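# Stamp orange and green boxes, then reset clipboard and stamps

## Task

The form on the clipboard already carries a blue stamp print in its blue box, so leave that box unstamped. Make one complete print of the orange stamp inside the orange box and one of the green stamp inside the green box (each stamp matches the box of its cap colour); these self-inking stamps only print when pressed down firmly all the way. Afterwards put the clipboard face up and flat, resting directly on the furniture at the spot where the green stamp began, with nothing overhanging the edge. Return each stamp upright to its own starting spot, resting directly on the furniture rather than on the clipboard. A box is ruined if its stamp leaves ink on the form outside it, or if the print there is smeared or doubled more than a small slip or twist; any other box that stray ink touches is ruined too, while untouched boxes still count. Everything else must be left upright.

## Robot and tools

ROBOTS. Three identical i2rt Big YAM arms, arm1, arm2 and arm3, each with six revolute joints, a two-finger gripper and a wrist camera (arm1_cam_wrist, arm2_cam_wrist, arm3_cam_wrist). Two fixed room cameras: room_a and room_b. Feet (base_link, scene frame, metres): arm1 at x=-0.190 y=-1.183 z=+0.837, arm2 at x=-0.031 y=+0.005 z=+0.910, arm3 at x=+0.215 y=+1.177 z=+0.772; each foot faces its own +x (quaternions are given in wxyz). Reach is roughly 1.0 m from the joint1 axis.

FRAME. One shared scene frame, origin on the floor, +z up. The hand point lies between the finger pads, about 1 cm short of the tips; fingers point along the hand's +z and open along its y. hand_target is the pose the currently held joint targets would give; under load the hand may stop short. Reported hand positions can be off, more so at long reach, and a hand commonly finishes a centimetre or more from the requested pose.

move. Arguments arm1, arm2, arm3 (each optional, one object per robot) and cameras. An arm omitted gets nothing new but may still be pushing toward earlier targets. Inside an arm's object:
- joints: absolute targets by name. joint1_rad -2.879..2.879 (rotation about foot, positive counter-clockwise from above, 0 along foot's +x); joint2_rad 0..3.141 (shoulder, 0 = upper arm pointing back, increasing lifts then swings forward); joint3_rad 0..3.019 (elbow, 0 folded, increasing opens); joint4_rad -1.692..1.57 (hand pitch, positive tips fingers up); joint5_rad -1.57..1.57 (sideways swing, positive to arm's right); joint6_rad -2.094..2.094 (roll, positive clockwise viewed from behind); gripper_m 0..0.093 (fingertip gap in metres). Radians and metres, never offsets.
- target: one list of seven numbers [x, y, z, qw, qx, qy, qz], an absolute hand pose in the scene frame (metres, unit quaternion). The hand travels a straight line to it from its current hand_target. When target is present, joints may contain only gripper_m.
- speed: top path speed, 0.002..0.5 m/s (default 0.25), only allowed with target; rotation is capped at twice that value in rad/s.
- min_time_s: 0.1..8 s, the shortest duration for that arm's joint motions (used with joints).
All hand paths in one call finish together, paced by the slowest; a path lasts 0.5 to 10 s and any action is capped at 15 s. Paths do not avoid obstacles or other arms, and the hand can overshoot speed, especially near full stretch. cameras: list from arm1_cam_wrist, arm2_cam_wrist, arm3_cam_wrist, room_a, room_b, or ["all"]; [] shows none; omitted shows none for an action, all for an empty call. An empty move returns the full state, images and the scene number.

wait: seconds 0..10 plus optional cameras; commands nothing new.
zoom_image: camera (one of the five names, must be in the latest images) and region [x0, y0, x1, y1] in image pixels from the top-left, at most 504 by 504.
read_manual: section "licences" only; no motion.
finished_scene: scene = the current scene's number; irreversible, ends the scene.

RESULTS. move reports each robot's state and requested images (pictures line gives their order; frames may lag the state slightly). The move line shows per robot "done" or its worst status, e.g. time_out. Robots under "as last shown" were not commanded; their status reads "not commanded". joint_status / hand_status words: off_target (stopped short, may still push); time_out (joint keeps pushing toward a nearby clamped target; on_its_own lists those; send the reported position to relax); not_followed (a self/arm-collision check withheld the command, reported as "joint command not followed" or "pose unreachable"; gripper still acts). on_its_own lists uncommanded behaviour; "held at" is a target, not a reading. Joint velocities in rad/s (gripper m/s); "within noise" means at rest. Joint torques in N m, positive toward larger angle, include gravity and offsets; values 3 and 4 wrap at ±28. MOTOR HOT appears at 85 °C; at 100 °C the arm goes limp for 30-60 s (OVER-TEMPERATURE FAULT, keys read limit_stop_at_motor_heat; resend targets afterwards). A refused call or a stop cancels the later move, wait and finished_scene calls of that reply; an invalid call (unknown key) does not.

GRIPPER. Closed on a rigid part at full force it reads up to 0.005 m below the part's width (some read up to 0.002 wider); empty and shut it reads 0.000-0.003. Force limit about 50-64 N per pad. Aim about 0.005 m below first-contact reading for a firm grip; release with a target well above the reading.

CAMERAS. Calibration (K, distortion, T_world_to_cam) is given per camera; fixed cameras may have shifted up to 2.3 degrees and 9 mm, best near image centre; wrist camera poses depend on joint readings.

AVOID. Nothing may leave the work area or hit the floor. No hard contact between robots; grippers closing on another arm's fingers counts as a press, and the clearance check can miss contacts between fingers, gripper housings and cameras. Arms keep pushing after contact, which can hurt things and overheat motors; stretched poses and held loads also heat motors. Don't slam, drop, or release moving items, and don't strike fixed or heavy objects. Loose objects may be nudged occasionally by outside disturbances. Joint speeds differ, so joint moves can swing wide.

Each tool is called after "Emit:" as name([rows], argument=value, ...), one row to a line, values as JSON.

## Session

Scene 1 is done. I'll look at scene 2 next.

Emit:
move()

Scene clock: 0.00 s.
Joint torques (N m): no reading
Heat: arm1: hottest joint3_rad 32 °C; arm2: hottest joint3_rad 28 °C; arm3: hottest joint3_rad 27 °C.
Joint velocities: within noise
arm1.joint_positions: joint1_rad=+0.023 joint2_rad=+0.597 joint3_rad=+1.331 joint4_rad=-1.319 joint5_rad=+0.149 joint6_rad=+0.062 gripper_m=+0.09396
arm1.joint_status: not commanded
arm1.hand: x=-0.4150 y=-1.1212 z=+1.3581 quat_wxyz=(-0.083, +0.869, -0.126, -0.472) (m; scene frame)
arm1.hand_target: x=-0.4125 y=-1.1215 z=+1.3724 quat_wxyz=(-0.083, +0.861, -0.127, -0.486) (m; scene frame)
arm1.hand_status: not commanded
arm2.joint_positions: joint1_rad=+0.798 joint2_rad=+0.553 joint3_rad=+1.406 joint4_rad=-1.272 joint5_rad=+0.284 joint6_rad=-0.612 gripper_m=+0.09396
arm2.joint_status: not commanded
arm2.hand: x=+0.1666 y=+0.0840 z=+1.4869 quat_wxyz=(-0.541, +0.421, -0.720, +0.109) (m; scene frame)
arm2.hand_target: x=+0.1638 y=+0.0819 z=+1.4961 quat_wxyz=(-0.550, +0.416, -0.716, +0.108) (m; scene frame)
arm2.hand_status: not commanded
arm3.joint_positions: joint1_rad=-0.111 joint2_rad=+0.640 joint3_rad=+1.350 joint4_rad=-1.140 joint5_rad=+0.204 joint6_rad=+0.290 gripper_m=+0.09396
arm3.joint_status: not commanded
arm3.hand: x=+0.4650 y=+1.0622 z=+1.3292 quat_wxyz=(-0.536, -0.294, -0.787, +0.083) (m; scene frame)
arm3.hand_target: x=+0.4621 y=+1.0629 z=+1.3435 quat_wxyz=(-0.549, -0.293, -0.779, +0.082) (m; scene frame)
arm3.hand_status: not commanded
pictures: arm1_cam_wrist, arm2_cam_wrist, arm3_cam_wrist, room_a, room_b
camera_calibration:
arm1_cam_wrist: T_world_to_cam=[[0.288988, 0.956787, 0.0323142, 1.14758], [0.899068, -0.259649, -0.352503, 0.562647], [-0.32888, 0.130922, -0.935253, 1.40859], [0, 0, 0, 1]] pos_world=[-0.374236, -1.13631, 1.47864]
arm2_cam_wrist: T_world_to_cam=[[0.506126, -0.618778, 0.600791, -0.923339], [-0.573135, -0.761849, -0.301831, 0.608235], [0.644478, -0.19157, -0.740236, 1.14015], [0, 0, 0, 1]] pos_world=[0.0811256, 0.11046, 1.5823]
arm3_cam_wrist: T_world_to_cam=[[-0.554188, -0.807687, -0.201288, 1.38575], [-0.666416, 0.575413, -0.474119, 0.332704], [0.498764, -0.128609, -0.857143, 1.16729], [0, 0, 0, 1]] pos_world=[0.407487, 1.07794, 1.43721]

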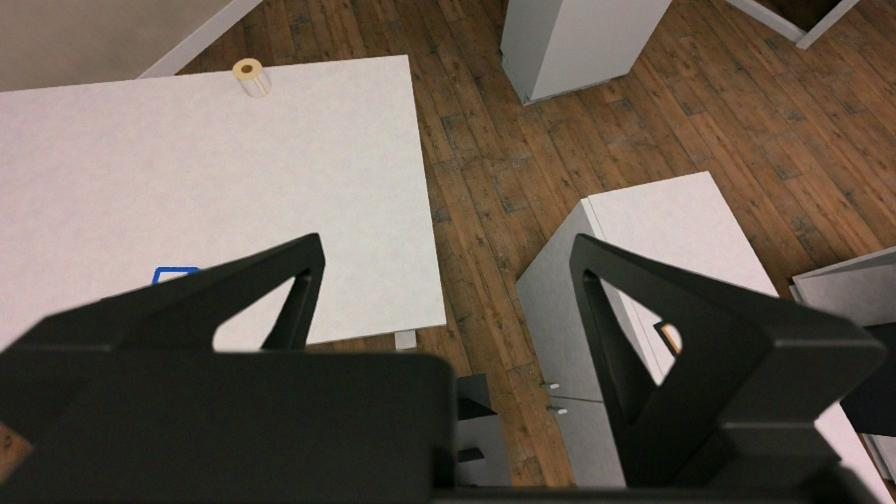

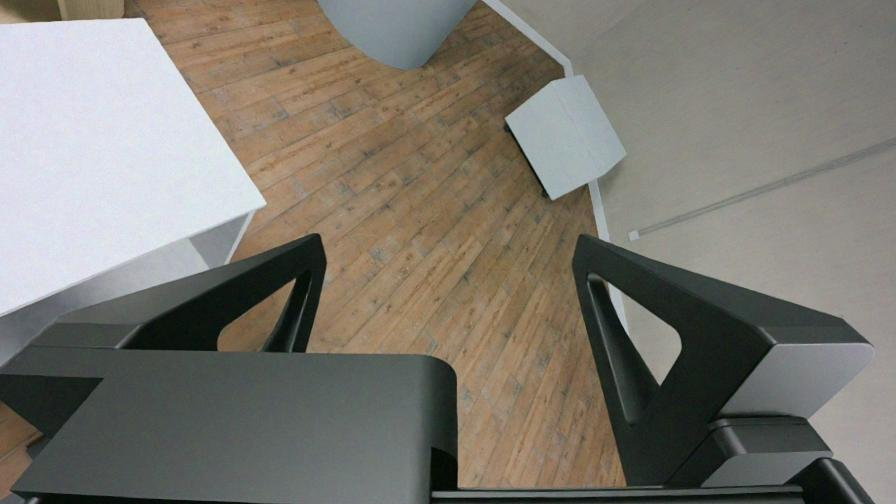

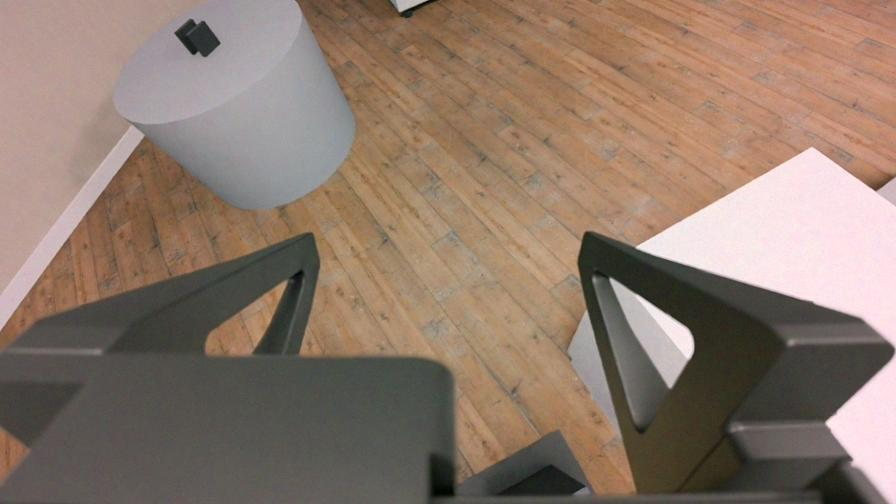

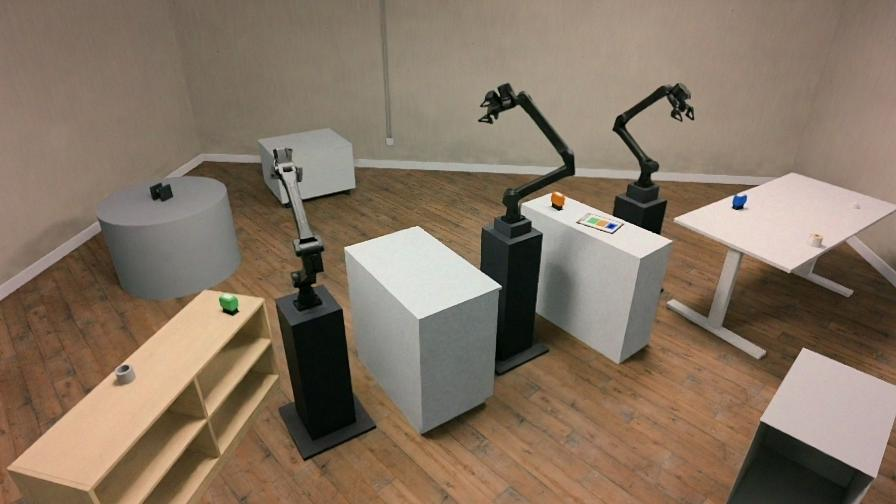

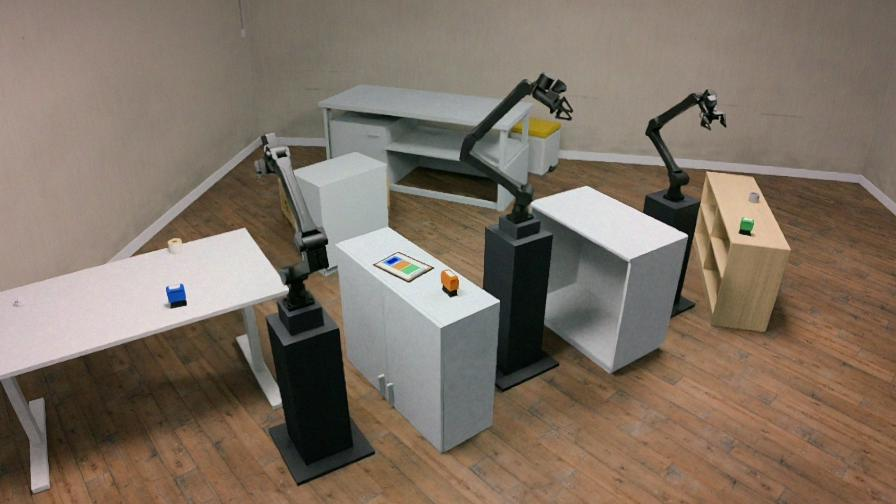

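Emit:
move(arm2={"joints": {"joint1_rad": -1.45, "joint2_rad": 1.445, "joint3_rad": 1.119, "joint4_rad": -0.591, "joint5_rad": 0, "joint6_rad": 0}, "min_time_s": 3}, arm3={"joints": {"joint1_rad": 0.85, "joint2_rad": 1.142, "joint3_rad": 0.96, "joint4_rad": -0.711, "joint5_rad": 0, "joint6_rad": 0}, "min_time_s": 3}, cameras=["arm2_cam_wrist", "arm3_cam_wrist"])

Scene clock: 78.13 s.
Joint torques (N m): arm1=[1.2 4.01 9.72 2.26 -0.08 -0.03] | arm2=[0.09 -13.63 8.23 2.21 -0.05 0] | arm3=[1.44 -5.77 10.84 2.39 -0.02 -0.21]
Heat: arm1: hottest joint3_rad 36 °C; arm2: hottest joint3_rad 32 °C; arm3: hottest joint3_rad 30 °C.
move: arm2 done; arm3 done
Joint velocities: within noise
arm1: as last shown
arm2.joint_positions: joint1_rad=-1.450 joint2_rad=+1.438 joint3_rad=+1.116 joint4_rad=-0.610 joint5_rad=+0.002 joint6_rad=-0.011 gripper_m=+0.09396
arm2.joint_status: all done
arm2.hand: x=-0.0536 y=-0.5452 z=+1.1012 quat_wxyz=(-0.212, -0.682, -0.662, +0.227) (m; scene frame)
arm2.hand_target: x=-0.0536 y=-0.5502 z=+1.1015 quat_wxyz=(-0.219, -0.684, -0.657, +0.230) (m; scene frame)
arm2.hand_status: not commanded
arm3.joint_positions: joint1_rad=+0.841 joint2_rad=+1.135 joint3_rad=+0.957 joint4_rad=-0.732 joint5_rad=+0.001 joint6_rad=+0.008 gripper_m=+0.09396
arm3.joint_status: all done
arm3.hand: x=+0.5725 y=+1.4530 z=+1.0127 quat_wxyz=(-0.307, +0.303, -0.896, -0.109) (m; scene frame)
arm3.hand_target: x=+0.5741 y=+1.4600 z=+1.0147 quat_wxyz=(-0.315, +0.309, -0.890, -0.113) (m; scene frame)
arm3.hand_status: not commanded
pictures: arm2_cam_wrist, arm3_cam_wrist
camera_calibration:
arm2_cam_wrist: T_world_to_cam=[[-0.999674, 0.0246168, -0.00682619, -0.0303472], [0.0244593, 0.999453, 0.022273, 0.521583], [0.00737074, 0.0220988, -0.999729, 1.24412], [0, 0, 0, 1]] pos_world=[-0.0522649, -0.548044, 1.23196]
arm3_cam_wrist: T_world_to_cam=[[0.598857, -0.800509, -0.0235868, 0.846787], [-0.800768, -0.598094, -0.0324665, 1.36417], [0.0118826, 0.0383304, -0.999194, 1.07268], [0, 0, 0, 1]] pos_world=[0.572534, 1.45265, 1.13608]

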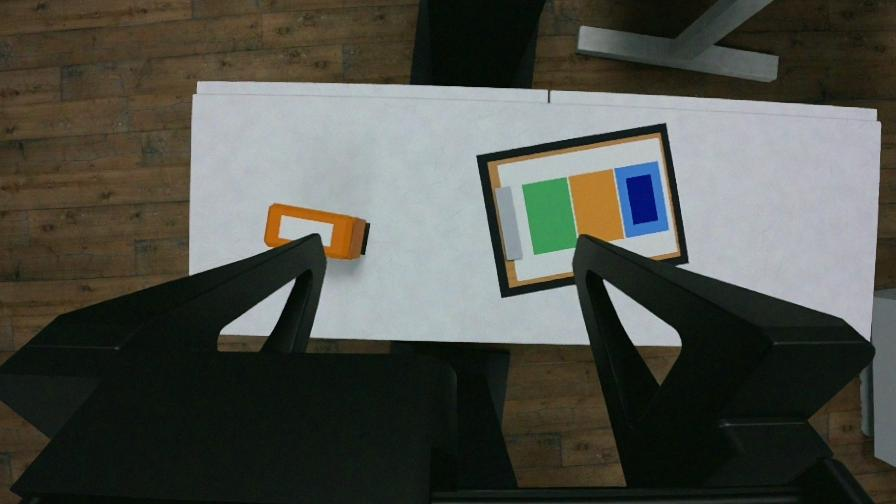

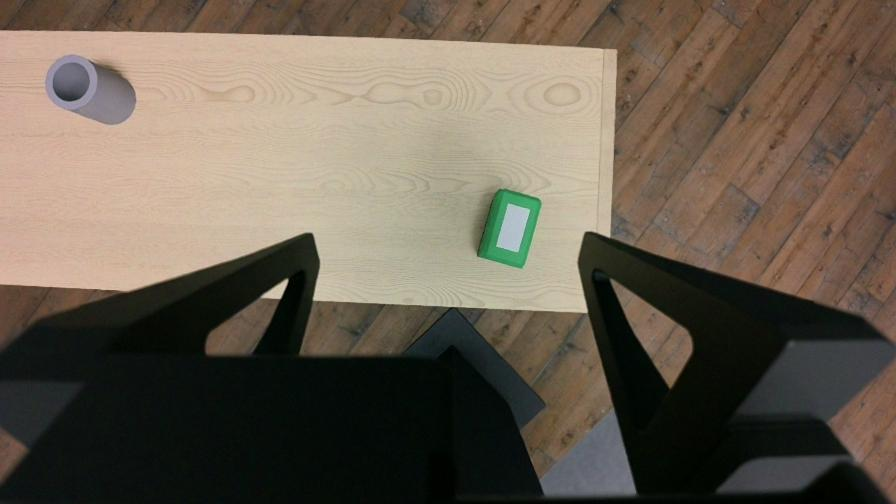

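Emit:
zoom_image(camera="arm2_cam_wrist", region=[230, 170, 430, 290])

Emit:
zoom_image(camera="arm2_cam_wrist", region=[460, 110, 710, 310])

Emit:
zoom_image(camera="arm3_cam_wrist", region=[440, 170, 590, 290])

Scaled by 2.520 from the camera's 896x504 image, which has a finer 1280x720 frame.

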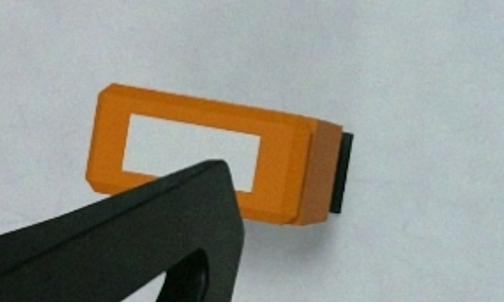

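Scaled by 2.016 from the camera's 896x504 image, which has a finer 1280x720 frame.

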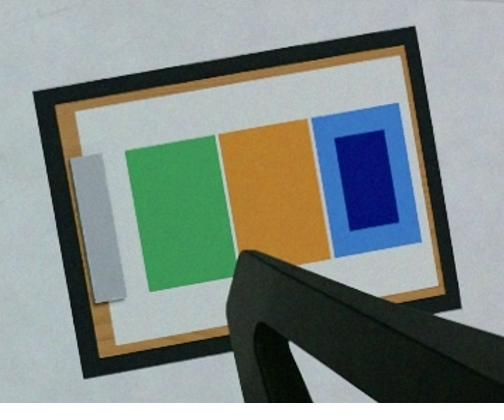

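Scaled by 3.360 from the camera's 896x504 image, which has a finer 1280x720 frame.

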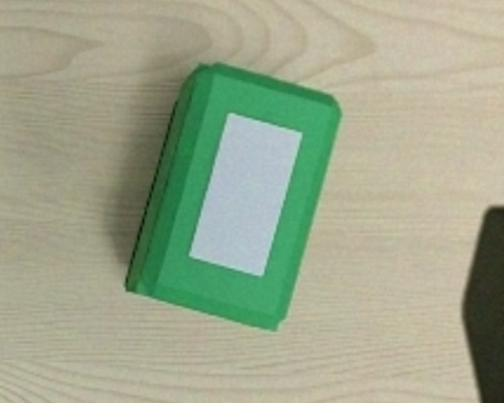

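Emit:
move(arm2={"joints": {"joint1_rad": -1.199, "joint2_rad": 1.936, "joint3_rad": 1.655, "joint4_rad": -1.257, "joint5_rad": 0, "joint6_rad": -1.171, "gripper_m": 0.093}, "min_time_s": 2}, cameras=["arm2_cam_wrist"])

Scene clock: 174.17 s.
Joint torques (N m): arm1=[1.14 4.01 9.72 2.29 -0.08 -0.04] | arm2=[0.79 -20.13 10.44 -0.2 -0.12 -0.22] | arm3=[1.38 -6.77 10.92 2.33 -0.04 -0.21]
Heat: arm1: hottest joint3_rad 37 °C; arm2: hottest joint3_rad 32 °C; arm3: hottest joint3_rad 30 °C.
move: arm2 done
Joint velocities: within noise
arm1, arm3: as last shown
arm2.joint_positions: joint1_rad=-1.205 joint2_rad=+1.917 joint3_rad=+1.613 joint4_rad=-1.245 joint5_rad=+0.002 joint6_rad=-1.160 gripper_m=+0.09312
arm2.joint_status: all done
arm2.hand: x=+0.0865 y=-0.5679 z=+1.0069 quat_wxyz=(+0.000, -0.104, -0.995, +0.007) (m; scene frame)
arm2.hand_target: x=+0.0930 y=-0.5784 z=+1.0118 quat_wxyz=(-0.003, -0.095, -0.995, +0.012) (m; scene frame)
arm2.hand_status: not commanded
arm3.hand_target: x=+0.5741 y=+1.4600 z=+1.0147 quat_wxyz=(-0.315, +0.310, -0.890, -0.113) (m; scene frame)
pictures: arm2_cam_wrist
camera_calibration:
arm2_cam_wrist: T_world_to_cam=[[-0.209749, -0.977733, -0.0065432, -0.528155], [-0.778624, 0.16298, 0.605956, -0.450329], [-0.591397, 0.132193, -0.795471, 1.05807], [0, 0, 0, 1]] pos_world=[0.16432, -0.582869, 1.11109]

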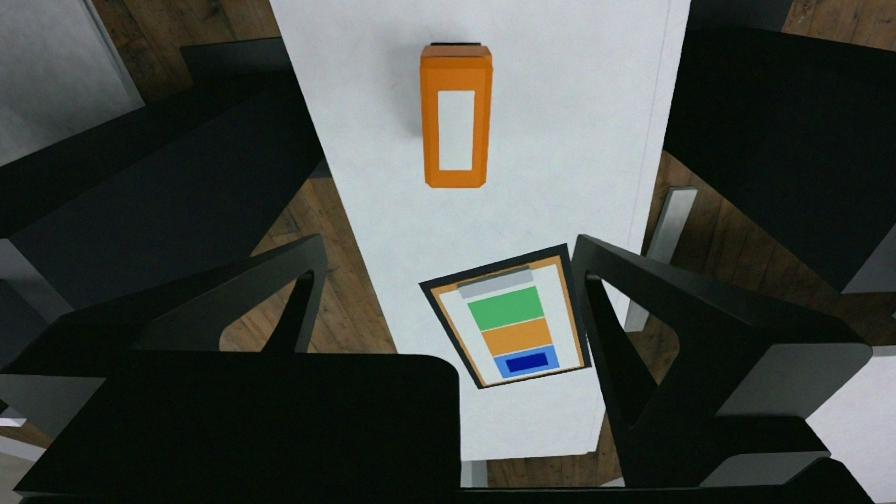

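Emit:
move(arm2={"joints": {"joint1_rad": -1.214, "joint2_rad": 2.136, "joint3_rad": 1.488, "joint4_rad": -0.915, "joint6_rad": -1.165}, "min_time_s": 2}, cameras=["arm2_cam_wrist"])

Scene clock: 214.10 s.
Joint torques (N m): arm1=[1.14 4.01 9.72 2.28 -0.07 -0.04] | arm2=[-0.56 -21.54 6 0.83 -0.1 -0.13] | arm3=[1.85 -5.83 10.88 2.19 -0.05 -0.2]
Heat: arm1: hottest joint3_rad 37 °C; arm2: hottest joint3_rad 35 °C; arm3: hottest joint3_rad 31 °C.
move: arm2 done
Joint velocities: within noise
arm1, arm3: as last shown
arm2.joint_positions: joint1_rad=-1.205 joint2_rad=+2.118 joint3_rad=+1.489 joint4_rad=-0.928 joint5_rad=+0.002 joint6_rad=-1.160 gripper_m=+0.09312
arm2.joint_status: all done
arm2.hand: x=+0.0871 y=-0.5715 z=+0.8516 quat_wxyz=(+0.001, -0.103, -0.995, +0.003) (m; scene frame)
arm2.hand_target: x=+0.0823 y=-0.5717 z=+0.8408 quat_wxyz=(+0.001, -0.105, -0.994, +0.000) (m; scene frame)
arm2.hand_status: not commanded
pictures: arm2_cam_wrist
camera_calibration:
arm2_cam_wrist: T_world_to_cam=[[-0.209436, -0.977723, -0.0139146, -0.526364], [-0.777657, 0.15792, 0.608532, -0.360356], [-0.592778, 0.138269, -0.793408, 0.937114], [0, 0, 0, 1]] pos_world=[0.165028, -0.587305, 0.955477]

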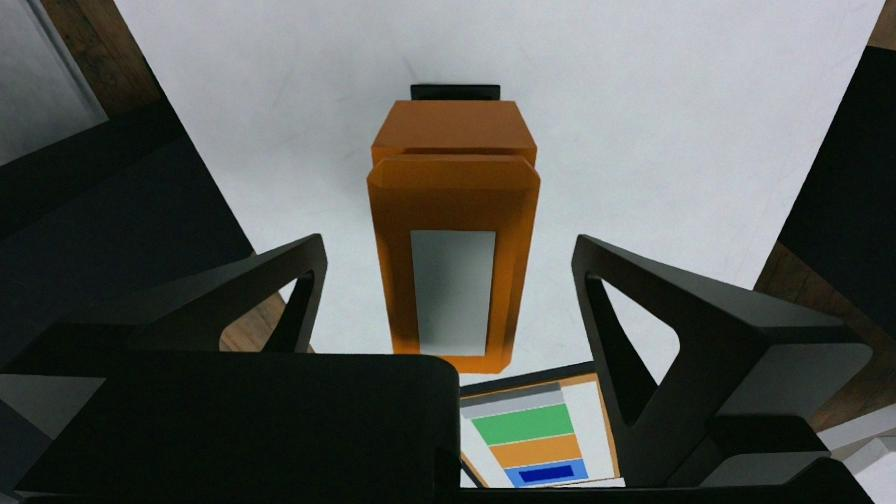

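Emit:
move(arm2={"joints": {"gripper_m": 0.042}}, cameras=["arm2_cam_wrist"])

Scene clock: 222.97 s.
Joint torques (N m): arm1=[1.14 4.01 9.72 2.28 -0.08 -0.04] | arm2=[-0.62 -21.42 5.9 0.81 -0.12 -0.14] | arm3=[1.61 -6.18 10.96 2.32 -0.07 -0.26]
Heat: arm1: hottest joint3_rad 37 °C; arm2: hottest joint3_rad 34 °C; arm3: hottest joint3_rad 31 °C.
move: arm2 done
Joint velocities: within noise
arm1, arm3: as last shown
arm2.joint_positions: joint1_rad=-1.205 joint2_rad=+2.118 joint3_rad=+1.489 joint4_rad=-0.927 joint5_rad=+0.002 joint6_rad=-1.160 gripper_m=+0.04475
arm2.joint_status: all done
arm2.hand: x=+0.0871 y=-0.5719 z=+0.8516 quat_wxyz=(+0.001, -0.103, -0.995, +0.004) (m; scene frame)
arm2.hand_target: x=+0.0823 y=-0.5716 z=+0.8408 quat_wxyz=(+0.001, -0.105, -0.994, +0.000) (m; scene frame)
arm2.hand_status: not commanded
pictures: arm2_cam_wrist
camera_calibration:
arm2_cam_wrist: T_world_to_cam=[[-0.209455, -0.977738, -0.0125237, -0.527887], [-0.777879, 0.158852, 0.608005, -0.3593], [-0.59248, 0.137091, -0.793835, 0.936887], [0, 0, 0, 1]] pos_world=[0.165026, -0.587498, 0.955579]

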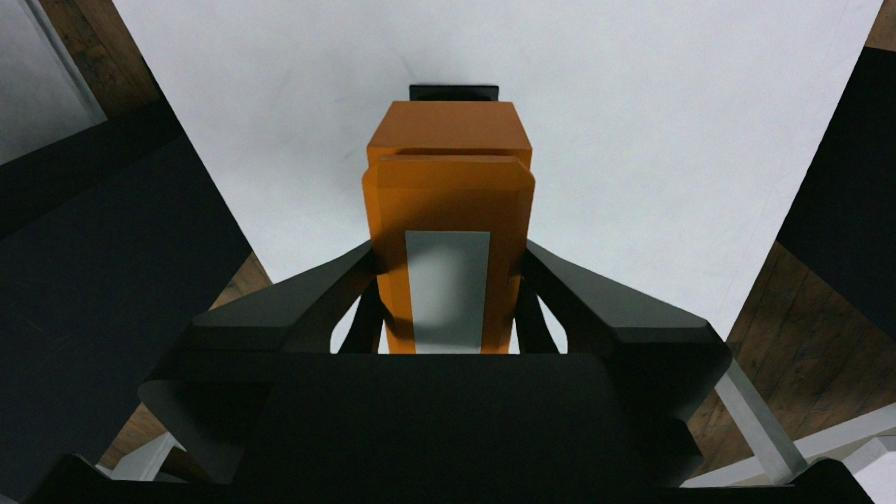

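Emit:
move(arm2={"joints": {"gripper_m": 0.038}})

Emit:
move(arm2={"joints": {"joint2_rad": 1.905, "joint3_rad": 1.66, "joint4_rad": -1.257}, "min_time_s": 2})

Emit:
move(arm2={"joints": {"joint1_rad": -1.748, "joint2_rad": 2.115, "joint3_rad": 1.775, "joint4_rad": -1.176, "joint6_rad": -0.480}, "min_time_s": 2.5}, cameras=["arm2_cam_wrist"])

Scene clock: 246.80 s.
Joint torques (N m): arm1=[1.14 4.01 9.73 2.28 -0.07 -0.04] | arm2=[-0.67 -21.3 5.93 0.75 -0.12 -0.14] | arm3=[1.55 -6.42 10.86 2.39 -0.09 -0.22]
Heat: arm1: hottest joint3_rad 37 °C; arm2: hottest joint3_rad 33 °C; arm3: hottest joint3_rad 31 °C.
move: arm2 off_target
Joint velocities: within noise
arm1, arm3: as last shown
arm2.joint_positions: joint1_rad=-1.205 joint2_rad=+2.118 joint3_rad=+1.489 joint4_rad=-0.927 joint5_rad=+0.002 joint6_rad=-1.160 gripper_m=+0.04473
arm2.joint_status: gripper_m off_target (ended at +0.04473, target +0.03800)
arm2.hand: x=+0.0871 y=-0.5719 z=+0.8516 quat_wxyz=(+0.001, -0.103, -0.995, +0.004) (m; scene frame)
arm2.hand_target: x=+0.0823 y=-0.5716 z=+0.8408 quat_wxyz=(+0.001, -0.105, -0.994, +0.000) (m; scene frame)
arm2.hand_status: not commanded
pictures: none

Scene clock: 249.27 s.
Joint torques (N m): arm1=[1.2 3.96 9.72 2.28 -0.07 -0.04] | arm2=[-0.62 -23.59 10.69 -0.12 -0.11 -0.14] | arm3=[0.85 -6.42 10.92 2.29 -0.03 -0.21]
Heat: arm1: hottest joint3_rad 37 °C; arm2: hottest joint3_rad 33 °C; arm3: hottest joint3_rad 31 °C.
move: arm2 done
Joint velocities: within noise
arm1, arm3: as last shown
arm2.joint_positions: joint1_rad=-1.205 joint2_rad=+1.918 joint3_rad=+1.615 joint4_rad=-1.245 joint5_rad=+0.002 joint6_rad=-1.160 gripper_m=+0.04473
arm2.joint_status: all done
arm2.hand: x=+0.0868 y=-0.5688 z=+1.0075 quat_wxyz=(-0.001, -0.103, -0.995, +0.008) (m; scene frame)
arm2.hand_target: x=+0.0847 y=-0.5826 z=+1.0316 quat_wxyz=(-0.008, -0.105, -0.994, +0.029) (m; scene frame)
arm2.hand_status: not commanded
pictures: none

Scene clock: 252.47 s.
Joint torques (N m): arm1=[1.2 4.01 9.72 2.29 -0.07 -0.04] | arm2=[0.21 -23.18 10.73 0.92 -0.04 0.03] | arm3=[1.61 -6.24 10.74 2.32 -0.05 -0.2]
Heat: arm1: hottest joint3_rad 37 °C; arm2: hottest joint3_rad 33 °C; arm3: hottest joint3_rad 31 °C.
move: arm2 done
Joint velocities: within noise
arm1, arm3: as last shown
arm2.joint_positions: joint1_rad=-1.748 joint2_rad=+2.102 joint3_rad=+1.727 joint4_rad=-1.189 joint5_rad=+0.001 joint6_rad=-0.491 gripper_m=+0.04473
arm2.joint_status: all done
arm2.hand: x=-0.2410 y=-0.5881 z=+0.9409 quat_wxyz=(+0.003, -0.652, -0.758, +0.001) (m; scene frame)
arm2.hand_target: x=-0.2475 y=-0.6075 z=+0.9504 quat_wxyz=(-0.006, -0.656, -0.755, +0.023) (m; scene frame)
arm2.hand_status: not commanded
pictures: arm2_cam_wrist
camera_calibration:
arm2_cam_wrist: T_world_to_cam=[[-0.989108, -0.146469, -0.0145343, -0.3085], [-0.124791, 0.782133, 0.610488, -0.144604], [-0.0780499, 0.605652, -0.791892, 1.21326], [0, 0, 0, 1]] pos_world=[-0.22849, -0.666903, 1.04457]

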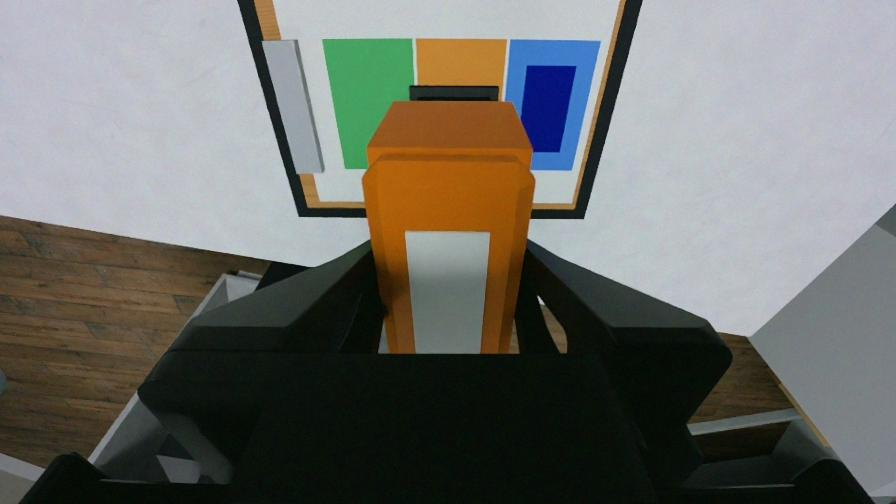

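Emit:
move(arm2={"joints": {"joint1_rad": -1.760, "joint2_rad": 2.204, "joint3_rad": 1.691, "joint4_rad": -1.055}, "min_time_s": 1.5}, cameras=["arm2_cam_wrist"])

Scene clock: 373.93 s.
Joint torques (N m): arm1=[1.2 3.96 9.73 2.28 -0.07 -0.04] | arm2=[-1.08 -24 6.79 0.87 -0.05 0.02] | arm3=[1.03 -6.42 10.78 2.33 -0.05 -0.21]
Heat: arm1: hottest joint3_rad 37 °C; arm2: hottest joint3_rad 37 °C; arm3: hottest joint3_rad 31 °C.
move: arm2 done
Joint velocities: within noise
arm1.joint_positions: joint1_rad=+0.023 joint2_rad=+0.597 joint3_rad=+1.331 joint4_rad=-1.319 joint5_rad=+0.149 joint6_rad=+0.062 gripper_m=+0.09396
arm1.joint_status: not commanded
arm1.hand: x=-0.4150 y=-1.1212 z=+1.3581 quat_wxyz=(-0.083, +0.869, -0.126, -0.472) (m; scene frame)
arm1.hand_target: x=-0.4125 y=-1.1215 z=+1.3724 quat_wxyz=(-0.083, +0.861, -0.127, -0.486) (m; scene frame)
arm1.hand_status: not commanded
arm2.joint_positions: joint1_rad=-1.748 joint2_rad=+2.193 joint3_rad=+1.688 joint4_rad=-1.068 joint5_rad=+0.001 joint6_rad=-0.490 gripper_m=+0.04473
arm2.joint_status: all done
arm2.hand: x=-0.2419 y=-0.5896 z=+0.8718 quat_wxyz=(+0.005, -0.652, -0.758, -0.003) (m; scene frame)
arm2.hand_target: x=-0.2497 y=-0.5897 z=+0.8665 quat_wxyz=(+0.003, -0.660, -0.751, -0.001) (m; scene frame)
arm2.hand_status: not commanded
arm3: as last shown
pictures: arm2_cam_wrist
camera_calibration:
arm2_cam_wrist: T_world_to_cam=[[-0.989121, -0.145919, -0.0186397, -0.30669], [-0.126261, 0.777107, 0.616573, -0.109996], [-0.0754849, 0.612219, -0.787077, 1.15966], [0, 0, 0, 1]] pos_world=[-0.229705, -0.669241, 0.974849]

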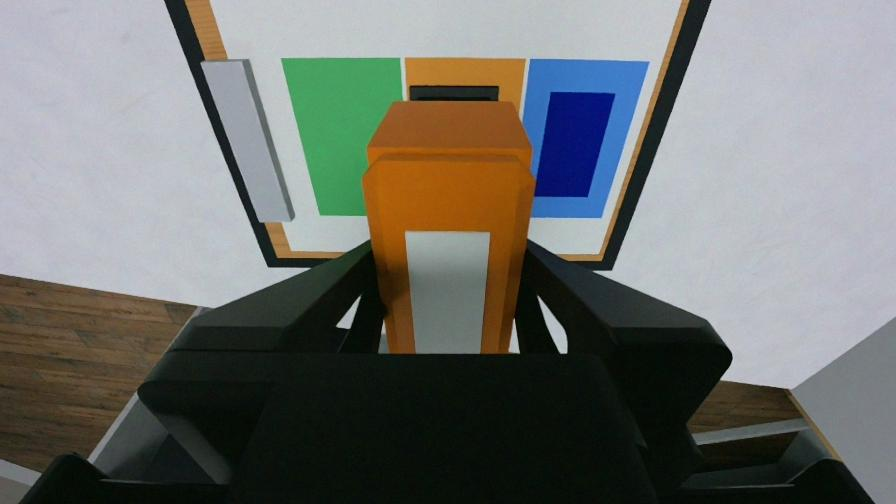

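Emit:
move(arm2={"joints": {"joint1_rad": -1.773, "joint2_rad": 2.217, "joint3_rad": 1.690, "joint4_rad": -1.031}, "min_time_s": 1.0}, cameras=["arm2_cam_wrist"])

Scene clock: 399.60 s.
Joint torques (N m): arm1=[1.2 4.01 9.72 2.29 -0.07 -0.04] | arm2=[-1.03 -23.65 6.75 0.87 -0.05 0.02] | arm3=[1.49 -5.71 10.85 2.28 -0.05 -0.23]
Heat: arm1: hottest joint3_rad 37 °C; arm2: hottest joint3_rad 35 °C; arm3: hottest joint3_rad 31 °C.
move: arm2 done
Joint velocities: within noise
arm1: as last shown
arm2.joint_positions: joint1_rad=-1.761 joint2_rad=+2.201 joint3_rad=+1.688 joint4_rad=-1.044 joint5_rad=+0.001 joint6_rad=-0.490 gripper_m=+0.04473
arm2.joint_status: all done
arm2.hand: x=-0.2509 y=-0.5911 z=+0.8670 quat_wxyz=(+0.002, -0.657, -0.754, +0.004) (m; scene frame)
arm2.hand_target: x=-0.2587 y=-0.5898 z=+0.8583 quat_wxyz=(+0.001, -0.665, -0.747, +0.004) (m; scene frame)
arm2.hand_status: not commanded
arm3.joint_positions: joint1_rad=+0.841 joint2_rad=+1.135 joint3_rad=+0.957 joint4_rad=-0.732 joint5_rad=+0.001 joint6_rad=+0.008 gripper_m=+0.09396
arm3.joint_status: not commanded
arm3.hand: x=+0.5725 y=+1.4530 z=+1.0127 quat_wxyz=(-0.307, +0.303, -0.896, -0.109) (m; scene frame)
arm3.hand_target: x=+0.5741 y=+1.4600 z=+1.0147 quat_wxyz=(-0.315, +0.310, -0.890, -0.113) (m; scene frame)
arm3.hand_status: not commanded
pictures: arm2_cam_wrist
camera_calibration:
arm2_cam_wrist: T_world_to_cam=[[-0.99095, -0.133766, -0.0111679, -0.315731], [-0.113143, 0.787607, 0.605701, -0.0881238], [-0.072226, 0.601483, -0.795614, 1.15789], [0, 0, 0, 1]] pos_world=[-0.239214, -0.66928, 0.971087]

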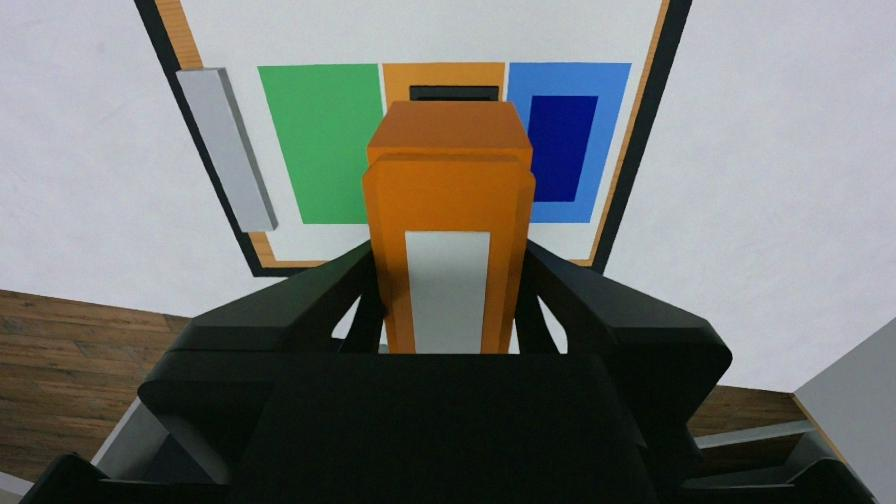

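Emit:
move(arm2={"joints": {"joint1_rad": -1.741, "joint2_rad": 2.224, "joint3_rad": 1.690, "joint4_rad": -1.031}, "min_time_s": 1.0}, cameras=["arm2_cam_wrist"])

Scene clock: 430.47 s.
Joint torques (N m): arm1=[1.2 4.01 9.73 2.29 -0.08 -0.04] | arm2=[1.2 -23.53 6.72 0.81 -0.06 0.02] | arm3=[1.14 -6.24 10.85 2.24 -0.02 -0.2]
Heat: arm1: hottest joint3_rad 37 °C; arm2: hottest joint3_rad 34 °C; arm3: hottest joint3_rad 31 °C.
move: arm2 done
Joint velocities: within noise
arm1, arm3: as last shown
arm2.joint_positions: joint1_rad=-1.754 joint2_rad=+2.208 joint3_rad=+1.688 joint4_rad=-1.044 joint5_rad=+0.001 joint6_rad=-0.490 gripper_m=+0.04473
arm2.joint_status: all done
arm2.hand: x=-0.2468 y=-0.5915 z=+0.8632 quat_wxyz=(+0.003, -0.654, -0.756, +0.002) (m; scene frame)
arm2.hand_target: x=-0.2389 y=-0.5957 z=+0.8538 quat_wxyz=(+0.003, -0.653, -0.757, +0.001) (m; scene frame)
arm2.hand_status: not commanded
pictures: arm2_cam_wrist
camera_calibration:
arm2_cam_wrist: T_world_to_cam=[[-0.990037, -0.140115, -0.0139446, -0.312802], [-0.119483, 0.783574, 0.609702, -0.0923779], [-0.0745015, 0.605294, -0.792508, 1.15458], [0, 0, 0, 1]] pos_world=[-0.234706, -0.670302, 0.966973]

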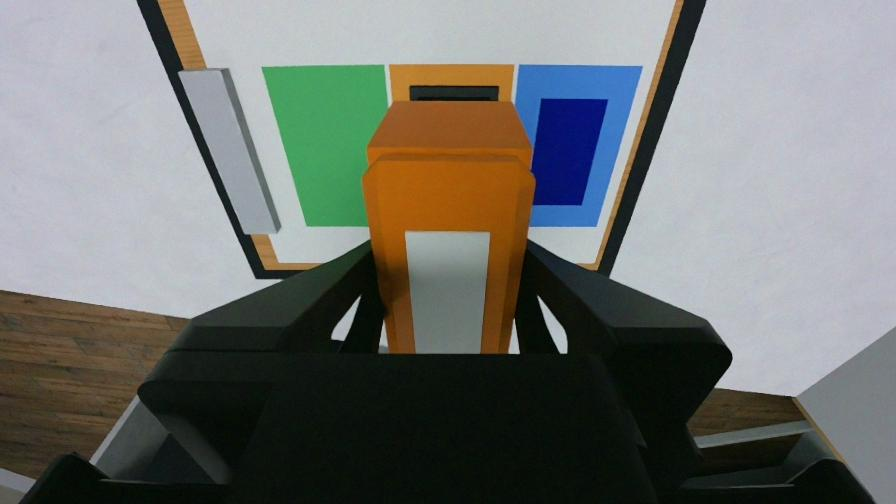

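Emit:
move(arm2={"joints": {"joint2_rad": 2.232, "joint3_rad": 1.690, "joint4_rad": -1.024}, "min_time_s": 0.8})

Emit:
move(arm2={"joints": {"joint2_rad": 2.240, "joint3_rad": 1.690, "joint4_rad": -1.017}, "min_time_s": 0.8})

Emit:
move(arm2={"joints": {"joint2_rad": 2.248, "joint3_rad": 1.690, "joint4_rad": -1.010}, "min_time_s": 0.8}, cameras=["arm2_cam_wrist"])

Scene clock: 447.27 s.
Joint torques (N m): arm1=[1.2 4.01 9.72 2.28 -0.07 -0.04] | arm2=[0.79 -23.65 6.67 0.8 -0.05 0.02] | arm3=[1.49 -6.01 10.76 2.3 -0.04 -0.19]
Heat: arm1: hottest joint3_rad 38 °C; arm2: hottest joint3_rad 33 °C; arm3: hottest joint3_rad 31 °C.
move: arm2 done
Joint velocities: within noise
arm1, arm3: as last shown
arm2.joint_positions: joint1_rad=-1.752 joint2_rad=+2.216 joint3_rad=+1.688 joint4_rad=-1.037 joint5_rad=+0.001 joint6_rad=-0.490 gripper_m=+0.04473
arm2.joint_status: all done
arm2.hand: x=-0.2457 y=-0.5920 z=+0.8581 quat_wxyz=(+0.003, -0.654, -0.757, +0.001) (m; scene frame)
arm2.hand_target: x=-0.2390 y=-0.5957 z=+0.8489 quat_wxyz=(+0.003, -0.653, -0.757, +0.000) (m; scene frame)
arm2.hand_status: not commanded
pictures: none

Scene clock: 448.33 s.
Joint torques (N m): arm1=[1.2 4.01 9.72 2.29 -0.08 -0.04] | arm2=[0.97 -22.89 6.64 1.07 -0.05 0.02] | arm3=[0.97 -6.42 10.88 2.3 -0.07 -0.19]
Heat: arm1: hottest joint3_rad 38 °C; arm2: hottest joint3_rad 33 °C; arm3: hottest joint3_rad 31 °C.
move: arm2 done
Joint velocities: within noise
arm1, arm3: as last shown
arm2.joint_positions: joint1_rad=-1.752 joint2_rad=+2.216 joint3_rad=+1.688 joint4_rad=-1.035 joint5_rad=+0.001 joint6_rad=-0.490 gripper_m=+0.04473
arm2.joint_status: all done
arm2.hand: x=-0.2458 y=-0.5924 z=+0.8578 quat_wxyz=(+0.003, -0.654, -0.757, +0.001) (m; scene frame)
arm2.hand_target: x=-0.2392 y=-0.5960 z=+0.8442 quat_wxyz=(+0.003, -0.653, -0.757, +0.000) (m; scene frame)
arm2.hand_status: not commanded
pictures: none

Scene clock: 449.43 s.
Joint torques (N m): arm1=[1.2 4.01 9.72 2.28 -0.08 -0.04] | arm2=[1.08 -22.48 6.64 1.25 -0.06 0.03] | arm3=[1.38 -6.24 10.77 2.22 -0.06 -0.22]
Heat: arm1: hottest joint3_rad 38 °C; arm2: hottest joint3_rad 33 °C; arm3: hottest joint3_rad 31 °C.
move: arm2 done
Joint velocities: within noise
arm1, arm3: as last shown
arm2.joint_positions: joint1_rad=-1.752 joint2_rad=+2.217 joint3_rad=+1.688 joint4_rad=-1.035 joint5_rad=+0.001 joint6_rad=-0.490 gripper_m=+0.04473
arm2.joint_status: all done
arm2.hand: x=-0.2458 y=-0.5924 z=+0.8576 quat_wxyz=(+0.003, -0.654, -0.757, +0.001) (m; scene frame)
arm2.hand_target: x=-0.2392 y=-0.5960 z=+0.8391 quat_wxyz=(+0.003, -0.653, -0.757, -0.001) (m; scene frame)
arm2.hand_status: not commanded
pictures: arm2_cam_wrist
camera_calibration:
arm2_cam_wrist: T_world_to_cam=[[-0.989768, -0.141981, -0.0141354, -0.31292], [-0.121046, 0.783091, 0.610014, -0.0891138], [-0.0755413, 0.605483, -0.792265, 1.15042], [0, 0, 0, 1]] pos_world=[-0.233601, -0.671202, 0.961372]

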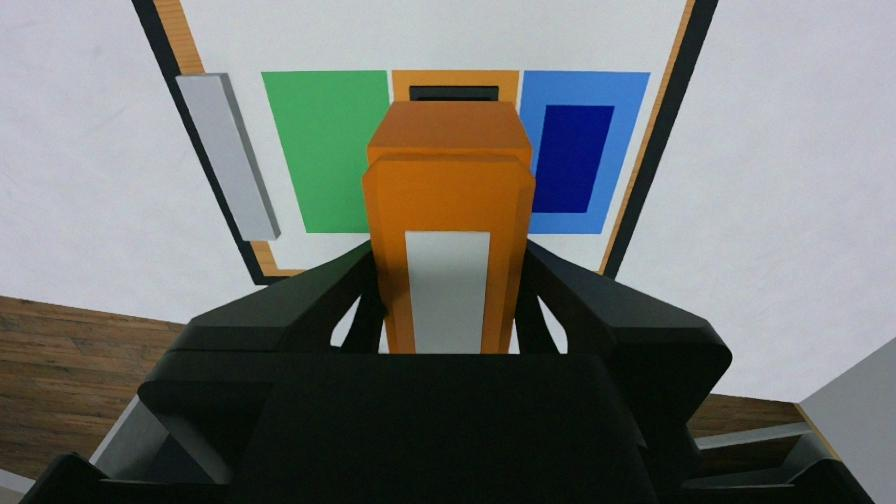

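Emit:
move(arm2={"joints": {"gripper_m": 0.093}})

Emit:
move(arm2={"joints": {"joint2_rad": 2.085, "joint3_rad": 1.79, "joint4_rad": -1.20}, "min_time_s": 1.5}, cameras=["arm2_cam_wrist"])

Emit:
move(arm2={"joints": {"gripper_m": 0.0}}, cameras=["arm2_cam_wrist"])

Scene clock: 473.87 s.
Joint torques (N m): arm1=[1.2 4.01 9.72 2.28 -0.08 -0.04] | arm2=[0.85 -22.89 6.6 0.91 -0.06 0.02] | arm3=[1.44 -6.48 10.95 2.22 -0.06 -0.21]
Heat: arm1: hottest joint3_rad 38 °C; arm2: hottest joint3_rad 33 °C; arm3: hottest joint3_rad 31 °C.
move: arm2 done
Joint velocities: within noise
arm1, arm3: as last shown
arm2.joint_positions: joint1_rad=-1.752 joint2_rad=+2.222 joint3_rad=+1.688 joint4_rad=-1.023 joint5_rad=+0.001 joint6_rad=-0.490 gripper_m=+0.09282
arm2.joint_status: all done
arm2.hand: x=-0.2465 y=-0.5942 z=+0.8543 quat_wxyz=(+0.002, -0.654, -0.757, +0.004) (m; scene frame)
arm2.hand_target: x=-0.2392 y=-0.5961 z=+0.8392 quat_wxyz=(+0.003, -0.653, -0.757, -0.001) (m; scene frame)
arm2.hand_status: not commanded
pictures: none

Scene clock: 475.87 s.
Joint torques (N m): arm1=[1.2 4.01 9.73 2.26 -0.08 -0.04] | arm2=[0.85 -24.41 10.24 -0.1 -0.05 0.02] | arm3=[1.38 -5.77 10.71 2.28 -0.03 -0.25]
Heat: arm1: hottest joint3_rad 38 °C; arm2: hottest joint3_rad 33 °C; arm3: hottest joint3_rad 31 °C.
move: arm2 done
Joint velocities: within noise
arm1, arm3: as last shown
arm2.joint_positions: joint1_rad=-1.752 joint2_rad=+2.091 joint3_rad=+1.750 joint4_rad=-1.188 joint5_rad=+0.001 joint6_rad=-0.490 gripper_m=+0.09291
arm2.joint_status: all done
arm2.hand: x=-0.2469 y=-0.5970 z=+0.9562 quat_wxyz=(-0.003, -0.654, -0.757, +0.018) (m; scene frame)
arm2.hand_target: x=-0.2436 y=-0.6110 z=+0.9747 quat_wxyz=(-0.010, -0.653, -0.757, +0.033) (m; scene frame)
arm2.hand_status: not commanded
pictures: arm2_cam_wrist
camera_calibration:
arm2_cam_wrist: T_world_to_cam=[[-0.989871, -0.141953, 0.00224101, -0.328903], [-0.113815, 0.802897, 0.585152, -0.108384], [-0.0848631, 0.57897, -0.810921, 1.23094], [0, 0, 0, 1]] pos_world=[-0.233446, -0.672346, 1.06235]

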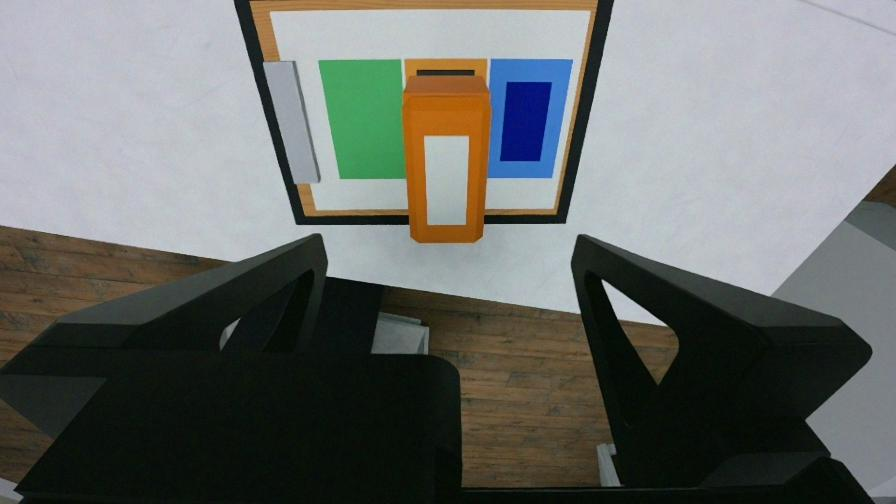

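Scene clock: 476.70 s.
Joint torques (N m): arm1=[1.2 4.01 9.72 2.28 -0.08 -0.04] | arm2=[0.79 -24.94 10.19 -0.06 -0.06 0.01] | arm3=[1.14 -6.3 10.96 2.17 -0.04 -0.19]
Heat: arm1: hottest joint3_rad 38 °C; arm2: hottest joint3_rad 33 °C; arm3: hottest joint3_rad 31 °C.
move: arm2 done
Joint velocities: within noise
arm1.joint_positions: joint1_rad=+0.023 joint2_rad=+0.597 joint3_rad=+1.331 joint4_rad=-1.319 joint5_rad=+0.149 joint6_rad=+0.062 gripper_m=+0.09396
arm1.joint_status: not commanded
arm1.hand: x=-0.4150 y=-1.1212 z=+1.3581 quat_wxyz=(-0.083, +0.869, -0.126, -0.472) (m; scene frame)
arm1.hand_target: x=-0.4125 y=-1.1215 z=+1.3724 quat_wxyz=(-0.083, +0.861, -0.127, -0.486) (m; scene frame)
arm1.hand_status: not commanded
arm2.joint_positions: joint1_rad=-1.752 joint2_rad=+2.091 joint3_rad=+1.750 joint4_rad=-1.188 joint5_rad=+0.001 joint6_rad=-0.490 gripper_m=+0.00056
arm2.joint_status: all done
arm2.hand: x=-0.2469 y=-0.5970 z=+0.9562 quat_wxyz=(-0.003, -0.654, -0.757, +0.018) (m; scene frame)
arm2.hand_target: x=-0.2436 y=-0.6110 z=+0.9746 quat_wxyz=(-0.010, -0.653, -0.757, +0.033) (m; scene frame)
arm2.hand_status: not commanded
arm3: as last shown
pictures: arm2_cam_wrist
camera_calibration:
arm2_cam_wrist: T_world_to_cam=[[-0.989871, -0.141953, 0.00224101, -0.328903], [-0.113815, 0.802897, 0.585152, -0.108384], [-0.0848631, 0.57897, -0.810921, 1.23094], [0, 0, 0, 1]] pos_world=[-0.233446, -0.672346, 1.06235]

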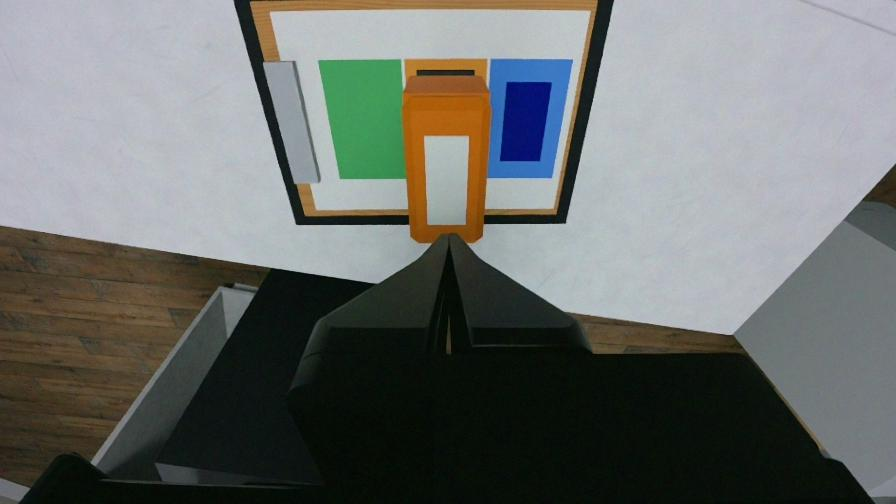

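Emit:
move(arm2={"joints": {"joint2_rad": 2.160, "joint3_rad": 1.704, "joint4_rad": -1.110}, "min_time_s": 1.2}, cameras=["arm2_cam_wrist"])

Scene clock: 517.80 s.
Joint torques (N m): arm1=[1.2 4.01 9.72 2.28 -0.08 -0.04] | arm2=[0.97 -22.77 6.8 0.85 -0.05 0.03] | arm3=[1.49 -6.53 10.91 2.22 -0.06 -0.17]
Heat: arm1: hottest joint3_rad 38 °C; arm2: hottest joint3_rad 33 °C; arm3: hottest joint3_rad 31 °C.
move: arm2 done
Joint velocities: within noise
arm1: as last shown
arm2.joint_positions: joint1_rad=-1.752 joint2_rad=+2.142 joint3_rad=+1.704 joint4_rad=-1.123 joint5_rad=+0.001 joint6_rad=-0.490 gripper_m=+0.00050
arm2.joint_status: all done
arm2.hand: x=-0.2445 y=-0.5896 z=+0.9086 quat_wxyz=(+0.003, -0.654, -0.757, +0.003) (m; scene frame)
arm2.hand_target: x=-0.2378 y=-0.5929 z=+0.8976 quat_wxyz=(+0.003, -0.653, -0.757, +0.000) (m; scene frame)
arm2.hand_status: not commanded
arm3.joint_positions: joint1_rad=+0.841 joint2_rad=+1.135 joint3_rad=+0.957 joint4_rad=-0.732 joint5_rad=+0.001 joint6_rad=+0.008 gripper_m=+0.09396
arm3.joint_status: not commanded
arm3.hand: x=+0.5725 y=+1.4530 z=+1.0127 quat_wxyz=(-0.307, +0.303, -0.896, -0.109) (m; scene frame)
arm3.hand_target: x=+0.5741 y=+1.4600 z=+1.0147 quat_wxyz=(-0.315, +0.310, -0.890, -0.113) (m; scene frame)
arm3.hand_status: not commanded
pictures: arm2_cam_wrist
camera_calibration:
arm2_cam_wrist: T_world_to_cam=[[-0.989842, -0.141587, -0.0128563, -0.311514], [-0.120139, 0.784683, 0.608144, -0.119402], [-0.076017, 0.603512, -0.793722, 1.18917], [0, 0, 0, 1]] pos_world=[-0.232298, -0.668091, 1.01248]

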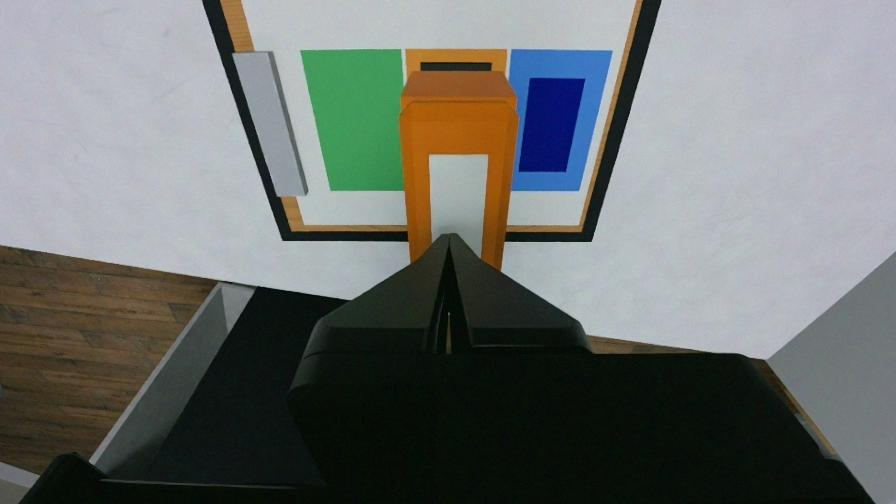

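Emit:
move(arm2={"joints": {"joint1_rad": -1.771, "joint2_rad": 2.171, "joint3_rad": 1.704, "joint4_rad": -1.102}, "min_time_s": 0.8}, cameras=["arm2_cam_wrist"])

Scene clock: 572.70 s.
Joint torques (N m): arm1=[1.14 4.01 9.72 2.28 -0.08 -0.04] | arm2=[-0.85 -22.36 6.83 0.9 -0.05 0.03] | arm3=[1.38 -6.42 10.81 2.29 -0.06 -0.21]
Heat: arm1: hottest joint3_rad 38 °C; arm2: hottest joint3_rad 33 °C; arm3: hottest joint3_rad 31 °C.
move: arm2 done
Joint velocities: within noise
arm1, arm3: as last shown
arm2.joint_positions: joint1_rad=-1.760 joint2_rad=+2.144 joint3_rad=+1.704 joint4_rad=-1.115 joint5_rad=+0.001 joint6_rad=-0.490 gripper_m=+0.00050
arm2.joint_status: all done
arm2.hand: x=-0.2494 y=-0.5896 z=+0.9074 quat_wxyz=(+0.002, -0.656, -0.754, +0.005) (m; scene frame)
arm2.hand_target: x=-0.2558 y=-0.5867 z=+0.8913 quat_wxyz=(+0.003, -0.664, -0.747, -0.001) (m; scene frame)
arm2.hand_status: not commanded
pictures: arm2_cam_wrist
camera_calibration:
arm2_cam_wrist: T_world_to_cam=[[-0.990857, -0.134532, -0.0101898, -0.314837], [-0.113314, 0.788824, 0.604083, -0.111525], [-0.0732307, 0.599714, -0.796856, 1.18921], [0, 0, 0, 1]] pos_world=[-0.237509, -0.66757, 1.01179]

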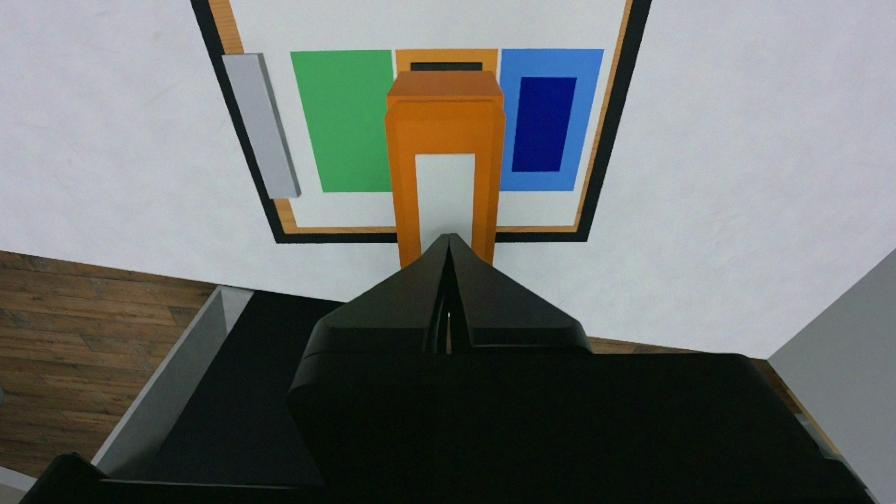

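Emit:
move(arm2={"joints": {"joint2_rad": 2.34, "joint3_rad": 1.62, "joint4_rad": -1.03}, "min_time_s": 2.5}, cameras=["arm2_cam_wrist"])

Scene clock: 588.07 s.
Joint torques (N m): arm1=[1.14 4.01 9.73 2.28 -0.08 -0.04] | arm2=[-0.62 -13.27 2.47 0.96 -0.06 0.02] | arm3=[1.67 -6.18 10.86 2.18 -0.05 -0.21]
Heat: arm1: hottest joint3_rad 38 °C; arm2: hottest joint3_rad 33 °C; arm3: hottest joint3_rad 31 °C.
move: arm2 done
Joint velocities: within noise
arm1, arm3: as last shown
arm2.joint_positions: joint1_rad=-1.760 joint2_rad=+2.209 joint3_rad=+1.671 joint4_rad=-1.046 joint5_rad=+0.001 joint6_rad=-0.490 gripper_m=+0.00050
arm2.joint_status: all done
arm2.hand: x=-0.2472 y=-0.5827 z=+0.8571 quat_wxyz=(+0.007, -0.656, -0.754, -0.008) (m; scene frame)
arm2.hand_target: x=-0.2361 y=-0.5330 z=+0.7662 quat_wxyz=(+0.036, -0.662, -0.744, -0.086) (m; scene frame)
arm2.hand_status: not commanded
pictures: arm2_cam_wrist
camera_calibration:
arm2_cam_wrist: T_world_to_cam=[[-0.990718, -0.133913, -0.0233436, -0.300502], [-0.119125, 0.772601, 0.623616, -0.113917], [-0.0654749, 0.620608, -0.781383, 1.14591], [0, 0, 0, 1]] pos_world=[-0.236254, -0.663393, 0.959423]

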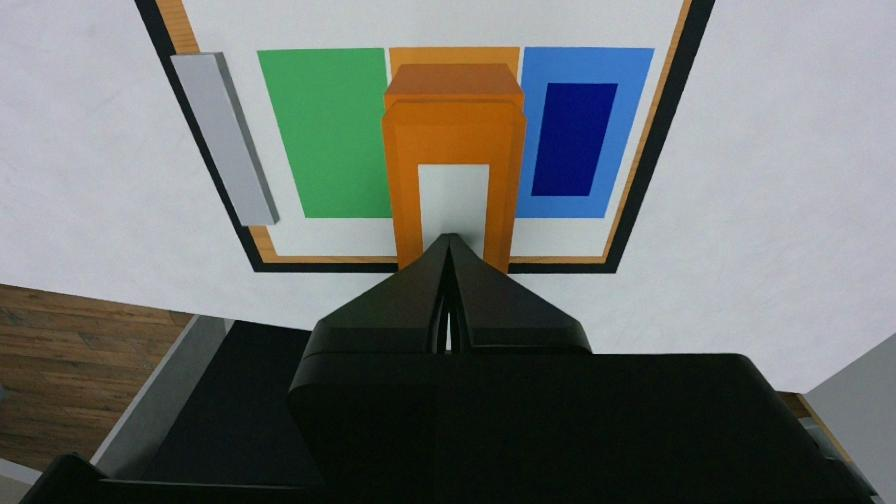

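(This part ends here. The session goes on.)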